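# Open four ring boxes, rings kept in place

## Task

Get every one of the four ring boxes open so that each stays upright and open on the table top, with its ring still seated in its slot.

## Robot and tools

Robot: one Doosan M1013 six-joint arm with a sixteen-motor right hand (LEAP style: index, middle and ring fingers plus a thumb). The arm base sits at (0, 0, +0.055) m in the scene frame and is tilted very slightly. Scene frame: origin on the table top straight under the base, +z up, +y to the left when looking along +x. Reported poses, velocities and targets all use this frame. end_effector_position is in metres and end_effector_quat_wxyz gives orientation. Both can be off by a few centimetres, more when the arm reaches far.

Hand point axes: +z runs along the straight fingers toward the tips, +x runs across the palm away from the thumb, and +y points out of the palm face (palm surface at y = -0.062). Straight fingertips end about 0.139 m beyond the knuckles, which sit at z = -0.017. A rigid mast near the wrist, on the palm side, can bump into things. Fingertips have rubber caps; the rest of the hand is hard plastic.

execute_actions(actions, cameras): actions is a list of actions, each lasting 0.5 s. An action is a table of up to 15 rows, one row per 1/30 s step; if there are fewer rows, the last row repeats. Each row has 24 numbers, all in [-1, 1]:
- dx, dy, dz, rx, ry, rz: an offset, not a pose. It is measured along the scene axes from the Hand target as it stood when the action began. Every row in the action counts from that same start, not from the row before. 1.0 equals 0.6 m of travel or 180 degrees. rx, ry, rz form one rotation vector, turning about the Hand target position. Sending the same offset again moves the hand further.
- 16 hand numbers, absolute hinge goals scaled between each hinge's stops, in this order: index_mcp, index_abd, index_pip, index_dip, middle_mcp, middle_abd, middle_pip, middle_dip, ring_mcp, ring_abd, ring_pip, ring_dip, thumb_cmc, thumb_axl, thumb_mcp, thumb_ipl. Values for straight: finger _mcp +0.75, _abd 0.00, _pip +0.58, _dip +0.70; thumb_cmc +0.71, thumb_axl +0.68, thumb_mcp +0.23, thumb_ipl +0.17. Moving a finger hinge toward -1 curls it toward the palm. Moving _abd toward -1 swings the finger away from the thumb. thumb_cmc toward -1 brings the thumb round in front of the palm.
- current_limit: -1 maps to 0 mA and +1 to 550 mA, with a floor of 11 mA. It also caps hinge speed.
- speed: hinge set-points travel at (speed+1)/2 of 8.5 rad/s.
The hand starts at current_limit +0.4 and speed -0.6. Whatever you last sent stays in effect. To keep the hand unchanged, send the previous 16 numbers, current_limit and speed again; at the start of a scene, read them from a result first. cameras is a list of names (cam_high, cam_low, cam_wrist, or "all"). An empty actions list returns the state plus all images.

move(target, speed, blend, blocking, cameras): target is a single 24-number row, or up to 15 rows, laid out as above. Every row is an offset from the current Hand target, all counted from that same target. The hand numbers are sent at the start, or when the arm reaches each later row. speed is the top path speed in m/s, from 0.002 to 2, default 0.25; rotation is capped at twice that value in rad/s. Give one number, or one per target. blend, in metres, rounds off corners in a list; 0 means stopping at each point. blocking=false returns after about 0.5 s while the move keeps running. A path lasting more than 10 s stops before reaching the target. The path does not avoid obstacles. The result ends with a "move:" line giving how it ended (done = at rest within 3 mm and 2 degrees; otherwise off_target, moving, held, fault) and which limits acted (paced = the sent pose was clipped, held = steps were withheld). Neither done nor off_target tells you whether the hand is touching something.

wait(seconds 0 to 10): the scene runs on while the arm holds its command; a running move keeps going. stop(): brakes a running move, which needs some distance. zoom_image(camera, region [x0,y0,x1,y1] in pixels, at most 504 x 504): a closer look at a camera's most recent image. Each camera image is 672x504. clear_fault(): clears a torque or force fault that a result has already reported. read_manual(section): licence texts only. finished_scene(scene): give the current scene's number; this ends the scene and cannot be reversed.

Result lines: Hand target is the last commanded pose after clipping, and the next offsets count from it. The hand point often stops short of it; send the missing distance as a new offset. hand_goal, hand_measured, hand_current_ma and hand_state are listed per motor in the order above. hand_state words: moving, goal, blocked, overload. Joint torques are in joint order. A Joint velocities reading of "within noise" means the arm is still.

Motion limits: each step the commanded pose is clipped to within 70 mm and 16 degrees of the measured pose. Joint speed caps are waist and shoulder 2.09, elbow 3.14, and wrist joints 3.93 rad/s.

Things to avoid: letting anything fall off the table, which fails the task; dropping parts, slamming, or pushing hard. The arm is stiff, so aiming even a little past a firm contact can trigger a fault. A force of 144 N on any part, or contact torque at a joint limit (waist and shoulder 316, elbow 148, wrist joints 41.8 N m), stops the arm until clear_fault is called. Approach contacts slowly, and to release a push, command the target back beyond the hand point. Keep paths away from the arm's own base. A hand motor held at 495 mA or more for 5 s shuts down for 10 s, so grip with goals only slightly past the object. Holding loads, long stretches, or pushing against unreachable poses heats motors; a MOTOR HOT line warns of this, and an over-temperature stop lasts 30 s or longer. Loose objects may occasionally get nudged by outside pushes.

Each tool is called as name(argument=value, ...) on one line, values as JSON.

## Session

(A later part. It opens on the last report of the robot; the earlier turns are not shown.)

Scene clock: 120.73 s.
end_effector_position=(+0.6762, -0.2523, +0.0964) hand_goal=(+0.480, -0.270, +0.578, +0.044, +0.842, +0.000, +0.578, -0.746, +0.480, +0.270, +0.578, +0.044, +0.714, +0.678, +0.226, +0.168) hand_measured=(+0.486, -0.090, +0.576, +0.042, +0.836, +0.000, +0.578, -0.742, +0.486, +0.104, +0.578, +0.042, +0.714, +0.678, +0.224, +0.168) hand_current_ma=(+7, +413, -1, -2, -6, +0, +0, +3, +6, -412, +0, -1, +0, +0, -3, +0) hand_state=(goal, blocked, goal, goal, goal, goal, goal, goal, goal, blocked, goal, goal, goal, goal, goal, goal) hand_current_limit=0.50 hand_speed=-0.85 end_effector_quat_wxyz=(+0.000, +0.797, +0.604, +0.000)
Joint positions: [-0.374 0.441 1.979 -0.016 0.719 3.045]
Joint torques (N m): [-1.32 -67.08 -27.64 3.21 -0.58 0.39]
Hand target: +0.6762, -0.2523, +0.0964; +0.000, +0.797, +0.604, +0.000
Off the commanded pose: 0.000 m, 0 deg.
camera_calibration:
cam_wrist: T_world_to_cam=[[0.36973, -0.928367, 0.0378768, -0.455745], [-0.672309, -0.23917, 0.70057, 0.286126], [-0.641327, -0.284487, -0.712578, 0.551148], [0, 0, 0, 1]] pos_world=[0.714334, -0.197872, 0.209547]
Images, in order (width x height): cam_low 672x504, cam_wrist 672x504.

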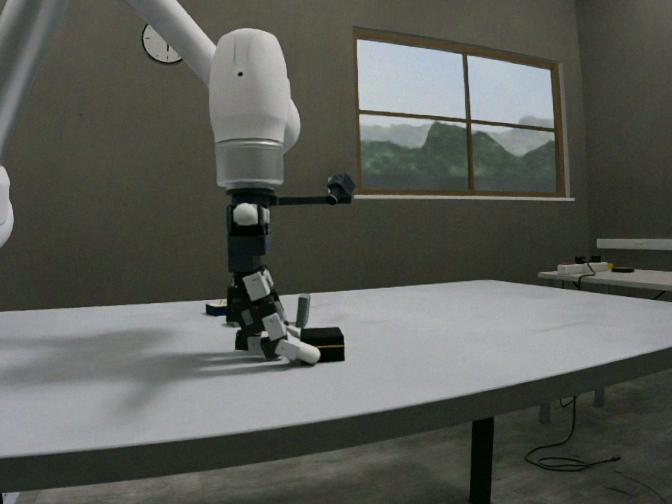

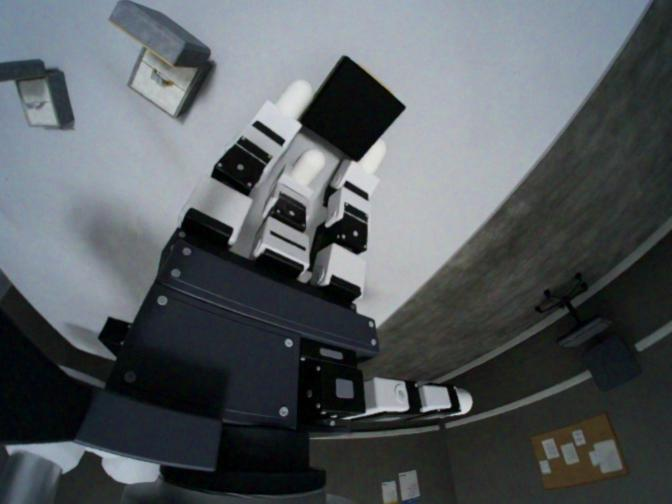

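execute_actions(actions=[[[0,0,0,0,0,0,0.5,-0.27,0.577,0.043,0.604,0,0.577,-0.472,0.5,0.27,0.577,0.043,0.714,0.678,0.226,0.168,0.65,-0.85]],[[0,0,0,0,0,0,0.53,-0.27,0.577,0.043,0.577,0,0.577,-0.604,0.53,0.27,0.577,0.043,0.714,0.678,0.226,0.168,0.7,-0.85],[0,0,0,0,0,0,0.53,-0.27,0.577,0.043,0.577,0,0.577,-0.604,0.53,0.27,0.577,0.043,0.714,0.678,0.226,0.168,0.7,-0.85],[0,0,0,0,0,0,0.53,-0.27,0.577,0.043,0.577,0,0.577,-0.604,0.53,0.27,0.577,0.043,0.714,0.678,0.226,0.168,0.7,-0.85],[0,0,0,0,0,0,0.53,-0.27,0.577,0.043,0.577,0,0.577,-0.604,0.53,0.27,0.577,0.043,0.714,0.678,0.226,0.168,0.7,-0.85],[0,0,0,0,0,0,0.53,-0.27,0.577,0.043,0.577,0,0.577,-0.604,0.53,0.27,0.577,0.043,0.714,0.678,0.226,0.168,0.7,-0.85],[0,0,0,0,0,0,0.53,-0.27,0.577,0.043,0.529,0,0.577,-0.693,0.53,0.27,0.577,0.043,0.714,0.678,0.226,0.168,0.7,-0.85],[0,0,0,0,0,0,0.53,-0.27,0.577,0.043,0.529,0,0.577,-0.693,0.53,0.27,0.577,0.043,0.714,0.678,0.226,0.168,0.7,-0.85],[0,0,0,0,0,0,0.53,-0.27,0.577,0.043,0.529,0,0.577,-0.693,0.53,0.27,0.577,0.043,0.714,0.678,0.226,0.168,0.7,-0.85],[0,0,0,0,0,0,0.53,-0.27,0.577,0.043,0.529,0,0.577,-0.693,0.53,0.27,0.577,0.043,0.714,0.678,0.226,0.168,0.7,-0.85],[0,0,0,0,0,0,0.53,-0.27,0.577,0.043,0.529,0,0.577,-0.693,0.53,0.27,0.577,0.043,0.714,0.678,0.226,0.168,0.7,-0.85],[0,0,0,0,0,0,0.53,-0.27,0.577,0.043,0.463,0,0.577,-0.733,0.53,0.27,0.577,0.043,0.714,0.678,0.226,0.168,0.7,-0.85]],[[0,0,0,0,0,0,0.53,-0.27,0.577,0.043,0.43,0,0.577,-0.73,0.53,0.27,0.577,0.043,0.714,0.678,0.226,0.168,0.75,-0.85]]], cameras=["cam_wrist","cam_low"])

zoom_image(camera="cam_wrist", region=[200, 40, 440, 280])

zoom_image(camera="cam_low", region=[220, 260, 360, 380])

Scene clock: 124.27 s.
end_effector_position=(+0.6762, -0.2523, +0.0964) hand_goal=(+0.530, -0.270, +0.578, +0.044, +0.430, +0.000, +0.578, -0.730, +0.530, +0.270, +0.578, +0.044, +0.714, +0.678, +0.226, +0.168) hand_measured=(+0.480, -0.090, +0.556, +0.036, +0.636, -0.002, +0.602, -0.744, +0.482, +0.110, +0.554, +0.034, +0.714, +0.678, +0.224, +0.168) hand_current_ma=(-126, +481, -40, -10, +481, -1, +41, -20, -123, -481, -44, -11, +0, +0, -3, +0) hand_state=(blocked, blocked, blocked, goal, blocked, goal, blocked, goal, blocked, blocked, blocked, goal, goal, goal, goal, goal) hand_current_limit=0.75 hand_speed=-0.85 end_effector_quat_wxyz=(+0.000, +0.797, +0.604, +0.000)
Joint positions: [-0.374 0.441 1.979 -0.016 0.719 3.045]
Joint torques (N m): [-1.11 -65.18 -27.13 3.19 -0.59 0.36]
Hand target: +0.6762, -0.2523, +0.0964; +0.000, +0.797, +0.604, +0.000
Off the commanded pose: 0.000 m, 0 deg.
camera_calibration:
cam_wrist: T_world_to_cam=[[0.36973, -0.928367, 0.0378768, -0.455745], [-0.672309, -0.23917, 0.70057, 0.286126], [-0.641327, -0.284487, -0.712578, 0.551148], [0, 0, 0, 1]] pos_world=[0.714334, -0.197872, 0.209547]
Images, in order (width x height): cam_low 672x504, cam_wrist 672x504.

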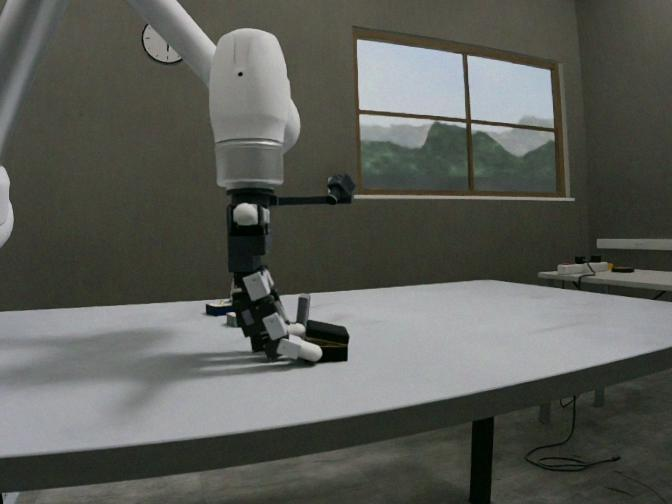

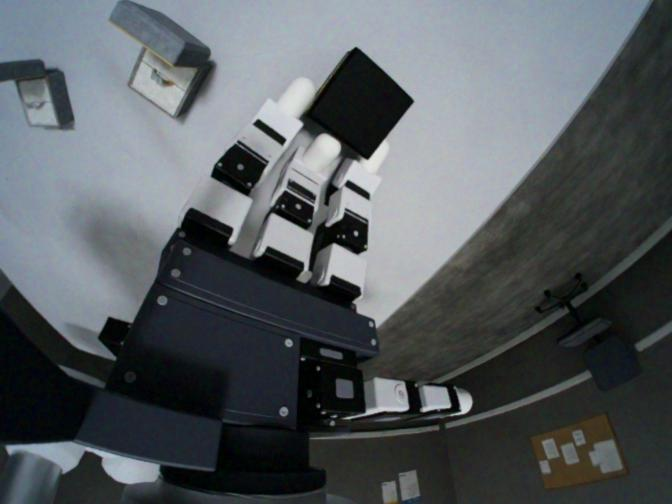

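Scaled by 2.100 from the camera's 672x504 image, which has a finer 960x720 frame.

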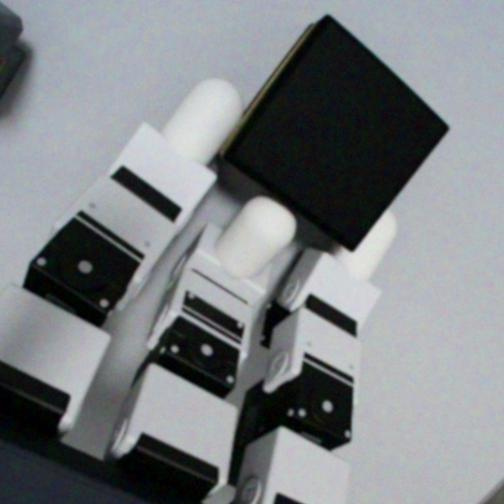

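Scaled by 3.600.

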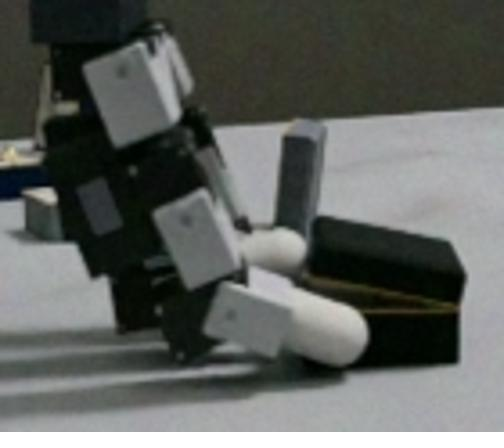

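execute_actions(actions=[[[0,0,0,0,0,0,0.54,-0.27,0.577,0.043,0.39,0,0.577,-0.74,0.54,0.27,0.577,0.043,0.714,0.678,0.226,0.168,0.76,-0.85],[0,0,0,0,0,0,0.54,-0.27,0.577,0.043,0.39,0,0.577,-0.74,0.54,0.27,0.577,0.043,0.714,0.678,0.226,0.168,0.76,-0.85],[0,0,0,0,0,0,0.54,-0.27,0.577,0.043,0.39,0,0.577,-0.74,0.54,0.27,0.577,0.043,0.714,0.678,0.226,0.168,0.76,-0.85],[0,0,0,0,0,0,0.54,-0.27,0.577,0.043,0.39,0,0.577,-0.74,0.54,0.27,0.577,0.043,0.714,0.678,0.226,0.168,0.76,-0.85],[0,0,0,0,0,0,0.54,-0.27,0.577,0.043,0.39,0,0.577,-0.74,0.54,0.27,0.577,0.043,0.714,0.678,0.226,0.168,0.76,-0.85],[0,0,0,0,0,0,0.54,-0.27,0.577,0.043,0.36,0,0.577,-0.7,0.54,0.27,0.577,0.043,0.714,0.678,0.226,0.168,0.76,-0.85],[0,0,0,0,0,0,0.54,-0.27,0.577,0.043,0.36,0,0.577,-0.7,0.54,0.27,0.577,0.043,0.714,0.678,0.226,0.168,0.76,-0.85],[0,0,0,0,0,0,0.54,-0.27,0.577,0.043,0.36,0,0.577,-0.7,0.54,0.27,0.577,0.043,0.714,0.678,0.226,0.168,0.76,-0.85],[0,0,0,0,0,0,0.54,-0.27,0.577,0.043,0.36,0,0.577,-0.7,0.54,0.27,0.577,0.043,0.714,0.678,0.226,0.168,0.76,-0.85],[0,0,0,0,0,0,0.54,-0.27,0.577,0.043,0.36,0,0.577,-0.7,0.54,0.27,0.577,0.043,0.714,0.678,0.226,0.168,0.76,-0.85],[0,0,0,0,0,0,0.54,-0.27,0.577,0.043,0.33,0,0.577,-0.67,0.54,0.27,0.577,0.043,0.714,0.678,0.226,0.168,0.76,-0.85]]], cameras=["cam_wrist","cam_low"])

zoom_image(camera="cam_wrist", region=[200, 40, 440, 280])

zoom_image(camera="cam_low", region=[220, 260, 360, 380])

Scene clock: 126.60 s.
end_effector_position=(+0.6762, -0.2523, +0.0964) hand_goal=(+0.540, -0.270, +0.578, +0.044, +0.330, +0.000, +0.578, -0.670, +0.540, +0.270, +0.578, +0.044, +0.714, +0.678, +0.226, +0.168) hand_measured=(+0.480, -0.090, +0.548, +0.032, +0.630, -0.002, +0.602, -0.720, +0.482, +0.110, +0.546, +0.032, +0.714, +0.678, +0.224, +0.168) hand_current_ma=(-163, +484, -60, -16, +484, -1, +41, -117, -159, -484, -65, -16, +0, +0, -3, +0) hand_state=(blocked, blocked, blocked, goal, blocked, goal, blocked, blocked, blocked, blocked, blocked, goal, goal, goal, goal, goal) hand_current_limit=0.76 hand_speed=-0.85 end_effector_quat_wxyz=(+0.000, +0.797, +0.604, +0.000)
Joint positions: [-0.374 0.441 1.979 -0.016 0.719 3.045]
Joint torques (N m): [-1.33 -64.46 -26.96 3.16 -0.59 0.38]
Hand target: +0.6762, -0.2523, +0.0964; +0.000, +0.797, +0.604, +0.000
Off the commanded pose: 0.000 m, 0 deg.
camera_calibration:
cam_wrist: T_world_to_cam=[[0.36973, -0.928367, 0.0378768, -0.455745], [-0.672309, -0.23917, 0.70057, 0.286126], [-0.641327, -0.284487, -0.712578, 0.551148], [0, 0, 0, 1]] pos_world=[0.714334, -0.197872, 0.209547]
Images, in order (width x height): cam_low 672x504, cam_wrist 672x504.

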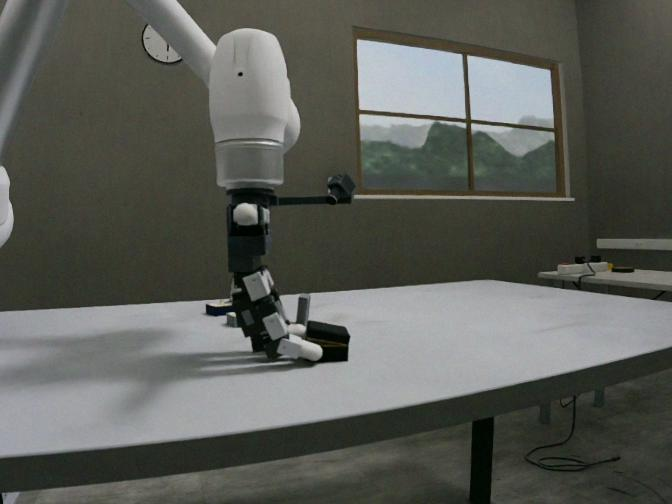

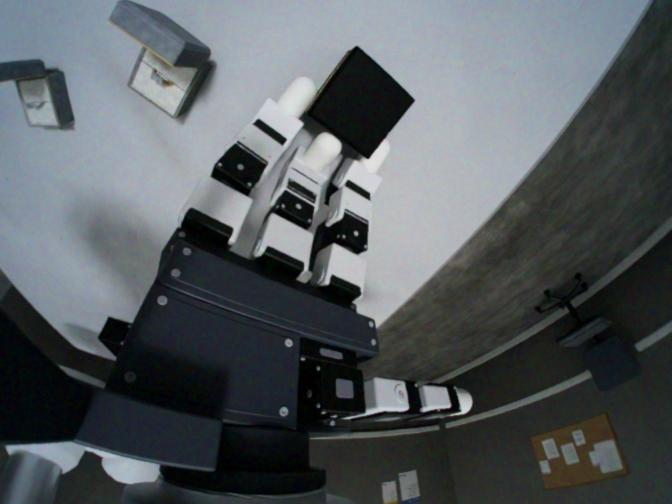

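Scaled by 2.100 from the camera's 672x504 image, which has a finer 960x720 frame.

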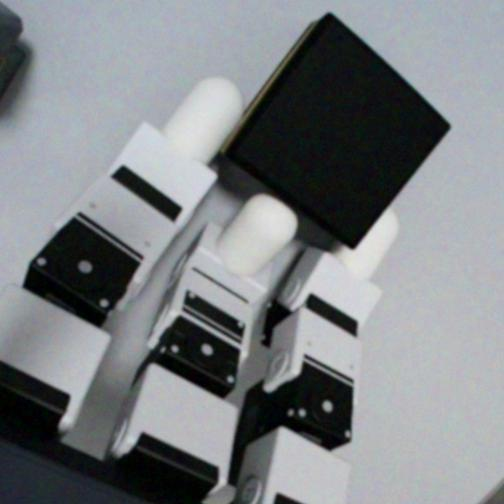

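Scaled by 3.600.

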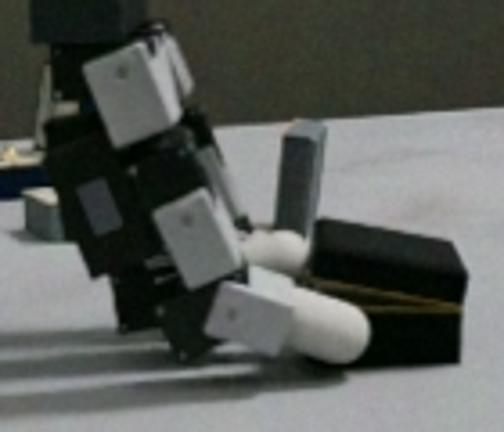

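execute_actions(actions=[[[0,0,0,0,0,0,0.54,-0.27,0.577,0.043,0.42,0,0.577,-0.79,0.54,0.27,0.577,0.043,0.714,0.678,0.226,0.168,0.78,-0.9],[0,0,0,0,0,0,0.54,-0.27,0.577,0.043,0.42,0,0.577,-0.79,0.54,0.27,0.577,0.043,0.714,0.678,0.226,0.168,0.78,-0.9],[0,0,0,0,0,0,0.54,-0.27,0.577,0.043,0.42,0,0.577,-0.79,0.54,0.27,0.577,0.043,0.714,0.678,0.226,0.168,0.78,-0.9],[0,0,0,0,0,0,0.54,-0.27,0.577,0.043,0.42,0,0.577,-0.79,0.54,0.27,0.577,0.043,0.714,0.678,0.226,0.168,0.78,-0.9],[0,0,0,0,0,0,0.54,-0.27,0.577,0.043,0.42,0,0.577,-0.79,0.54,0.27,0.577,0.043,0.714,0.678,0.226,0.168,0.78,-0.9],[0,0,0,0,0,0,0.54,-0.27,0.577,0.043,0.4,0,0.577,-0.86,0.54,0.27,0.577,0.043,0.714,0.678,0.226,0.168,0.78,-0.9]]], cameras=["cam_wrist","cam_low"])

zoom_image(camera="cam_wrist", region=[200, 40, 440, 280])

zoom_image(camera="cam_low", region=[220, 260, 360, 380])

Scene clock: 129.50 s.
end_effector_position=(+0.6762, -0.2523, +0.0964) hand_goal=(+0.540, -0.270, +0.578, +0.044, +0.400, +0.000, +0.578, -0.860, +0.540, +0.270, +0.578, +0.044, +0.714, +0.678, +0.226, +0.168) hand_measured=(+0.502, -0.090, +0.552, +0.032, +0.416, -0.002, +0.578, -0.862, +0.502, +0.110, +0.548, +0.032, +0.714, +0.678, +0.224, +0.168) hand_current_ma=(-90, +490, -47, -16, +24, -1, +0, -1, -85, -488, -55, -16, +0, +0, -3, +0) hand_state=(blocked, blocked, blocked, goal, goal, goal, goal, goal, blocked, blocked, blocked, goal, goal, goal, goal, goal) hand_current_limit=0.78 hand_speed=-0.90 end_effector_quat_wxyz=(+0.000, +0.797, +0.604, +0.000)
Joint positions: [-0.374 0.441 1.979 -0.016 0.719 3.045]
Joint torques (N m): [-1.75 -64.51 -25.8 3.21 -0.16 0.46]
Hand target: +0.6762, -0.2523, +0.0964; +0.000, +0.797, +0.604, +0.000
Off the commanded pose: 0.000 m, 0 deg.
camera_calibration:
cam_wrist: T_world_to_cam=[[0.36973, -0.928367, 0.0378768, -0.455745], [-0.672309, -0.23917, 0.70057, 0.286126], [-0.641327, -0.284487, -0.712578, 0.551148], [0, 0, 0, 1]] pos_world=[0.714334, -0.197872, 0.209547]
Images, in order (width x height): cam_low 672x504, cam_wrist 672x504.

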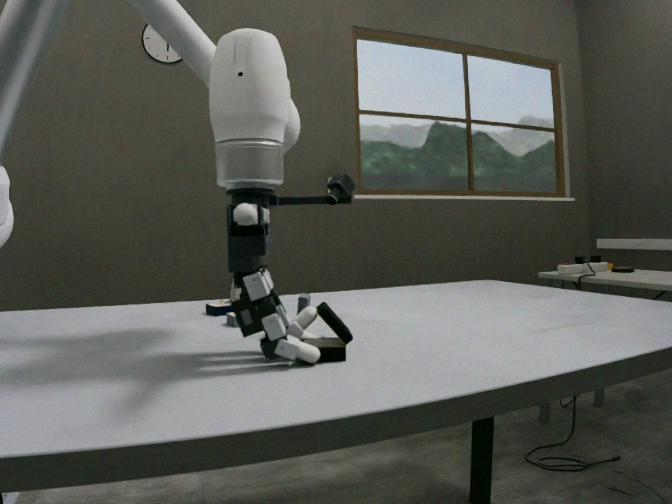

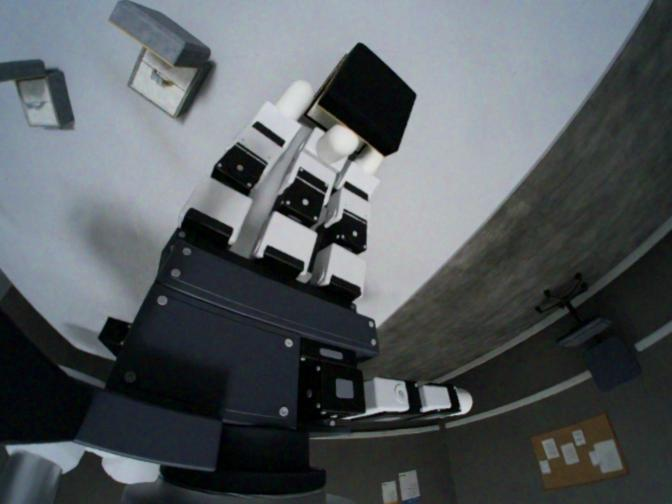

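Scaled by 2.100 from the camera's 672x504 image, which has a finer 960x720 frame.

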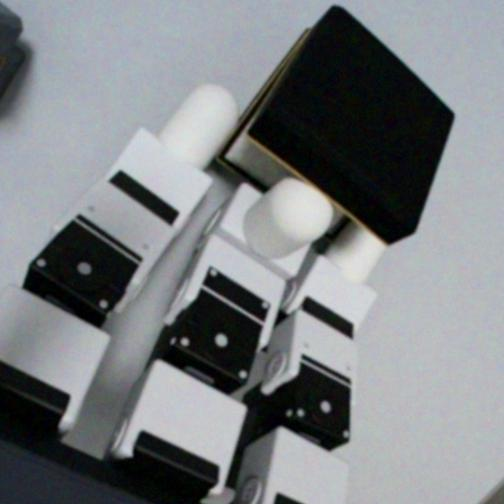

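Scaled by 3.600.

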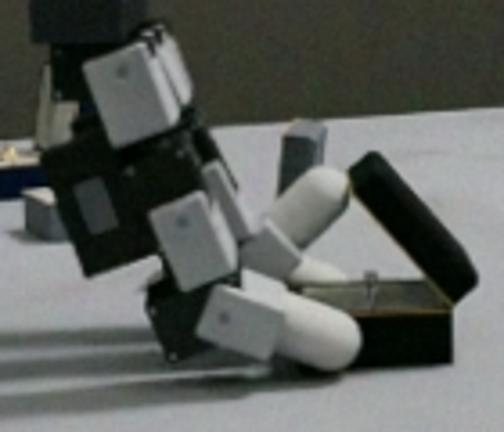

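execute_actions(actions=[[[0,0,0,0,0,0,0.51,-0.27,0.577,0.043,0.32,0,0.577,-0.76,0.51,0.27,0.577,0.043,0.714,0.678,0.226,0.168,0.6,-0.85],[0,0,0,0,0,0,0.51,-0.27,0.577,0.043,0.32,0,0.577,-0.76,0.51,0.27,0.577,0.043,0.714,0.678,0.226,0.168,0.6,-0.85],[0,0,0,0,0,0,0.51,-0.27,0.577,0.043,0.32,0,0.577,-0.76,0.51,0.27,0.577,0.043,0.714,0.678,0.226,0.168,0.6,-0.85],[0,0,0,0,0,0,0.51,-0.27,0.577,0.043,0.32,0,0.577,-0.76,0.51,0.27,0.577,0.043,0.714,0.678,0.226,0.168,0.6,-0.85],[0,0,0,0,0,0,0.51,-0.27,0.577,0.043,0.32,0,0.577,-0.76,0.51,0.27,0.577,0.043,0.714,0.678,0.226,0.168,0.6,-0.85],[0,0,0,0,0,0,0.5,-0.27,0.577,0.043,0.242,0,0.577,-0.6,0.5,0.27,0.577,0.043,0.714,0.678,0.226,0.168,0.5,-0.85],[0,0,0,0,0,0,0.5,-0.27,0.577,0.043,0.242,0,0.577,-0.6,0.5,0.27,0.577,0.043,0.714,0.678,0.226,0.168,0.5,-0.85],[0,0,0,0,0,0,0.5,-0.27,0.577,0.043,0.242,0,0.577,-0.6,0.5,0.27,0.577,0.043,0.714,0.678,0.226,0.168,0.5,-0.85],[0,0,0,0,0,0,0.5,-0.27,0.577,0.043,0.242,0,0.577,-0.6,0.5,0.27,0.577,0.043,0.714,0.678,0.226,0.168,0.5,-0.85],[0,0,0,0,0,0,0.5,-0.27,0.577,0.043,0.242,0,0.577,-0.6,0.5,0.27,0.577,0.043,0.714,0.678,0.226,0.168,0.5,-0.85],[0,0,0,0,0,0,0.5,-0.27,0.577,0.043,0.16,0,0.577,-0.42,0.5,0.27,0.577,0.043,0.714,0.678,0.226,0.168,0.5,-0.85]]], cameras=["cam_wrist","cam_low"])

zoom_image(camera="cam_wrist", region=[200, 20, 440, 260])

zoom_image(camera="cam_low", region=[220, 260, 360, 380])

Scene clock: 132.23 s.
end_effector_position=(+0.6762, -0.2523, +0.0964) hand_goal=(+0.500, -0.270, +0.578, +0.044, +0.160, +0.000, +0.578, -0.420, +0.500, +0.270, +0.578, +0.044, +0.714, +0.678, +0.226, +0.168) hand_measured=(+0.496, -0.090, +0.556, +0.032, +0.174, -0.002, +0.578, -0.422, +0.496, +0.110, +0.554, +0.032, +0.714, +0.678, +0.224, +0.168) hand_current_ma=(-4, +413, -36, -16, +22, -1, +0, -2, -3, -412, -40, -16, +0, +0, -3, +0) hand_state=(goal, blocked, blocked, goal, goal, goal, goal, goal, goal, blocked, blocked, goal, goal, goal, goal, goal) hand_current_limit=0.50 hand_speed=-0.85 end_effector_quat_wxyz=(+0.000, +0.797, +0.604, +0.000)
Joint positions: [-0.374 0.441 1.979 -0.016 0.719 3.045]
Joint torques (N m): [-1.69 -65.76 -26.81 3.16 -0.5 0.36]
Hand target: +0.6762, -0.2523, +0.0964; +0.000, +0.797, +0.604, +0.000
Off the commanded pose: 0.000 m, 0 deg.
camera_calibration:
cam_wrist: T_world_to_cam=[[0.36973, -0.928367, 0.0378768, -0.455745], [-0.672309, -0.23917, 0.70057, 0.286126], [-0.641327, -0.284487, -0.712578, 0.551148], [0, 0, 0, 1]] pos_world=[0.714334, -0.197872, 0.209547]
Images, in order (width x height): cam_low 672x504, cam_wrist 672x504.

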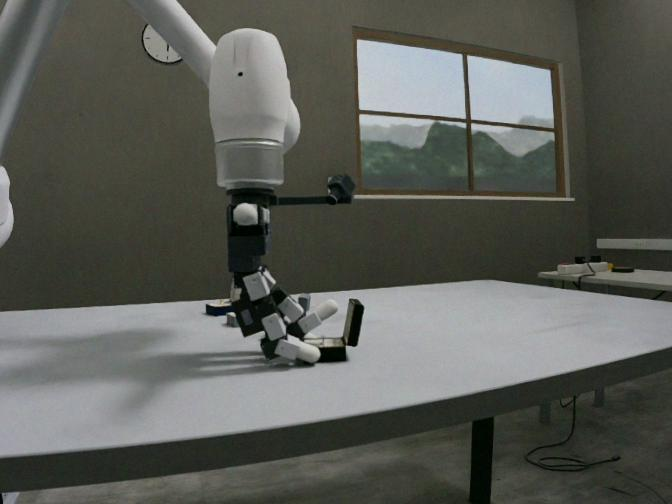

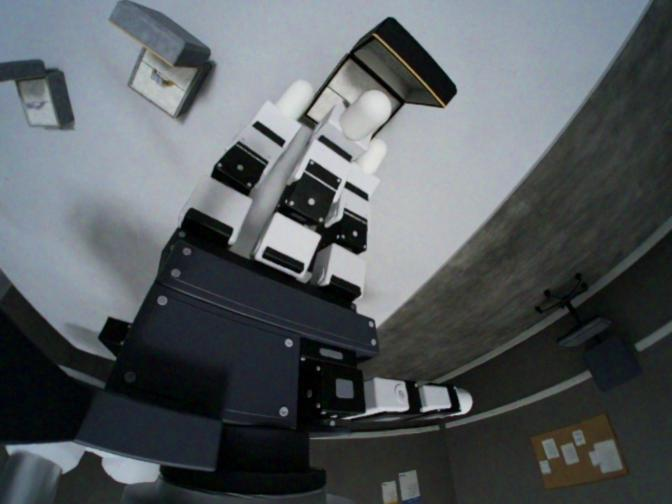

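Scaled by 2.100 from the camera's 672x504 image, which has a finer 960x720 frame.

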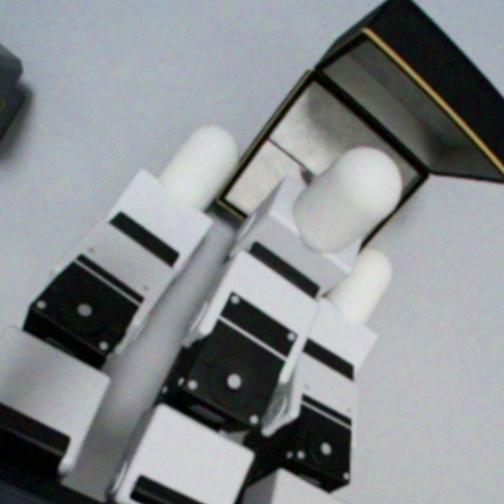

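Scaled by 3.600.

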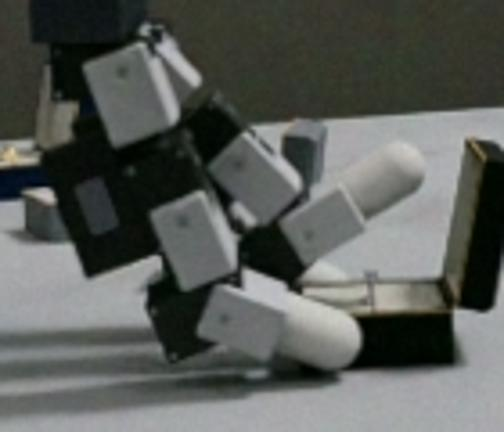

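execute_actions(actions=[[[0,0,0,0,0,0,0.5,0.04,0.577,0.043,0.16,0,0.577,-0.42,0.5,-0.04,0.577,0.043,0.714,0.678,0.226,0.168,0.4,-0.7]]])

move(target=[-0.01, 0, 0.19, 0,0,0, 0.5,0.04,0.577,0.043,0.16,0,0.577,-0.42,0.5,-0.04,0.577,0.043,0.714,0.678,0.226,0.168,0.4,-0.7], speed=0.3, cameras=["cam_wrist","cam_low","cam_high"])

zoom_image(camera="cam_low", region=[190, 270, 380, 380])

zoom_image(camera="cam_high", region=[250, 320, 480, 390])

zoom_image(camera="cam_wrist", region=[150, 0, 440, 240])

Scene clock: 134.10 s.
end_effector_position=(+0.6762, -0.2523, +0.0964) hand_goal=(+0.500, +0.040, +0.578, +0.044, +0.160, +0.000, +0.578, -0.420, +0.500, -0.040, +0.578, +0.044, +0.714, +0.678, +0.226, +0.168) hand_measured=(+0.500, +0.036, +0.576, +0.042, +0.174, -0.002, +0.578, -0.422, +0.500, -0.036, +0.576, +0.042, +0.714, +0.678, +0.224, +0.168) hand_current_ma=(+0, -3, -1, -2, +22, -1, +0, -2, +0, +2, -1, -2, +0, +0, -3, +0) hand_state=(goal, goal, goal, goal, goal, goal, goal, goal, goal, goal, goal, goal, goal, goal, goal, goal) hand_current_limit=0.40 hand_speed=-0.70 end_effector_quat_wxyz=(+0.000, +0.797, +0.604, +0.000)
Joint positions: [-0.374 0.441 1.979 -0.016 0.719 3.045]
Joint torques (N m): [-1.4 -66.28 -27.39 3.19 -0.56 0.35]
Hand target: +0.6762, -0.2523, +0.0964; +0.000, +0.797, +0.604, +0.000
Off the commanded pose: 0.000 m, 0 deg.

Scene clock: 134.97 s.
end_effector_position=(+0.6702, -0.2523, +0.2103) hand_goal=(+0.500, +0.040, +0.578, +0.044, +0.160, +0.000, +0.578, -0.420, +0.500, -0.040, +0.578, +0.044, +0.714, +0.678, +0.226, +0.168) hand_measured=(+0.500, +0.036, +0.576, +0.042, +0.172, -0.002, +0.578, -0.422, +0.500, -0.036, +0.576, +0.042, +0.714, +0.678, +0.224, +0.168) hand_current_ma=(+0, -3, -1, -2, +17, -1, +0, -2, +0, +2, -1, -2, +0, +0, -3, +0) hand_state=(goal, goal, goal, goal, goal, goal, goal, goal, goal, goal, goal, goal, goal, goal, goal, goal) hand_current_limit=0.40 hand_speed=-0.70 end_effector_quat_wxyz=(+0.000, +0.797, +0.604, +0.000)
Joint positions: [-0.376 0.298 1.921 -0.013 0.92 3.039]
Joint torques (N m): [-1.68 -58.47 -33.1 3.77 -0.64 0.37]
Hand target: +0.6702, -0.2523, +0.2104; +0.000, +0.797, +0.604, +0.000
Off the commanded pose: 0.000 m, 0 deg.
move: done
camera_calibration:
cam_wrist: T_world_to_cam=[[0.369649, -0.928403, 0.037782, -0.45776], [-0.67228, -0.239161, 0.700601, 0.202268], [-0.641404, -0.284376, -0.712553, 0.628532], [0, 0, 0, 1]] pos_world=[0.708334, -0.197871, 0.323448]

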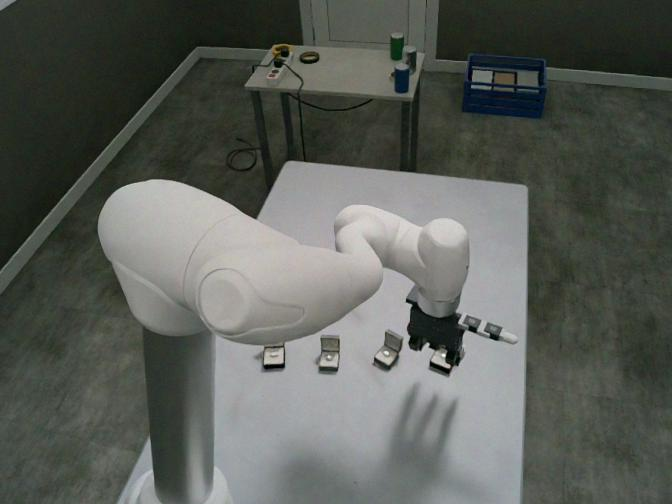

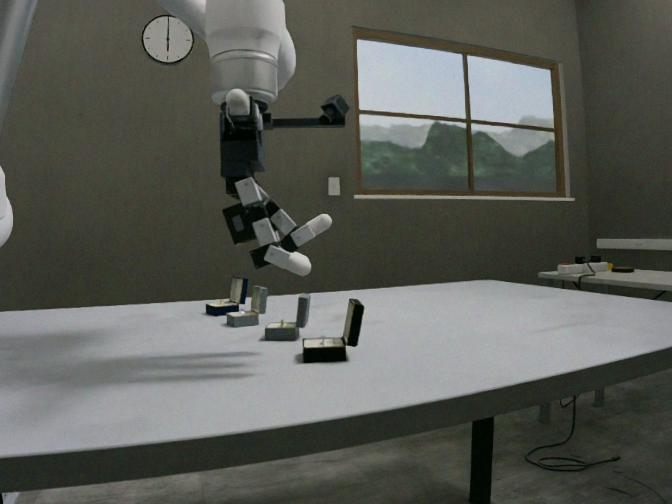

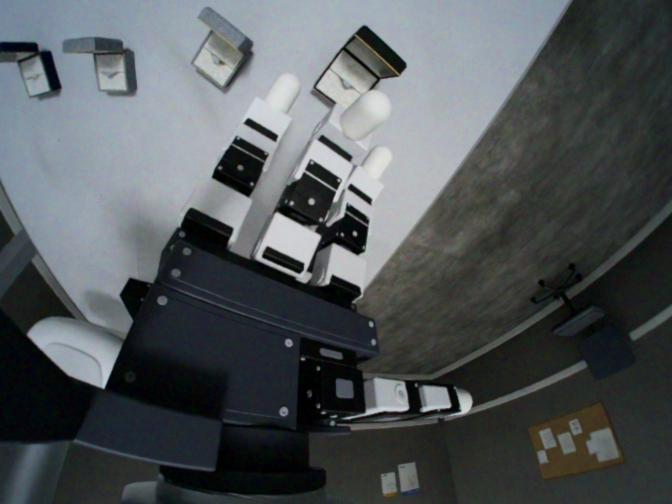

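Scaled by 2.653.

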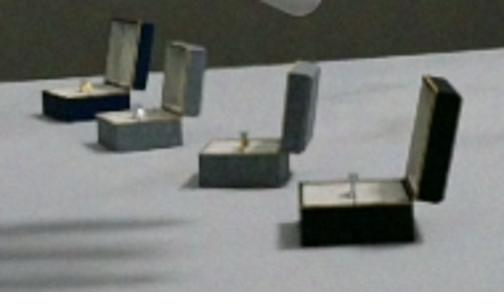

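Scaled by 2.191.

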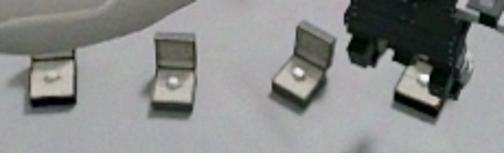

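Scaled by 1.738 from the camera's 672x504 image, which has a finer 960x720 frame.

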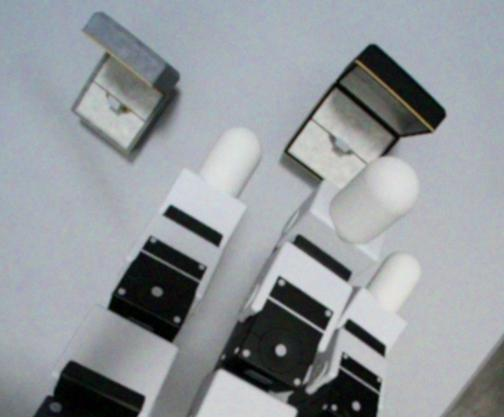

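finished_scene(scene=1)

The scene is finished: the task was done.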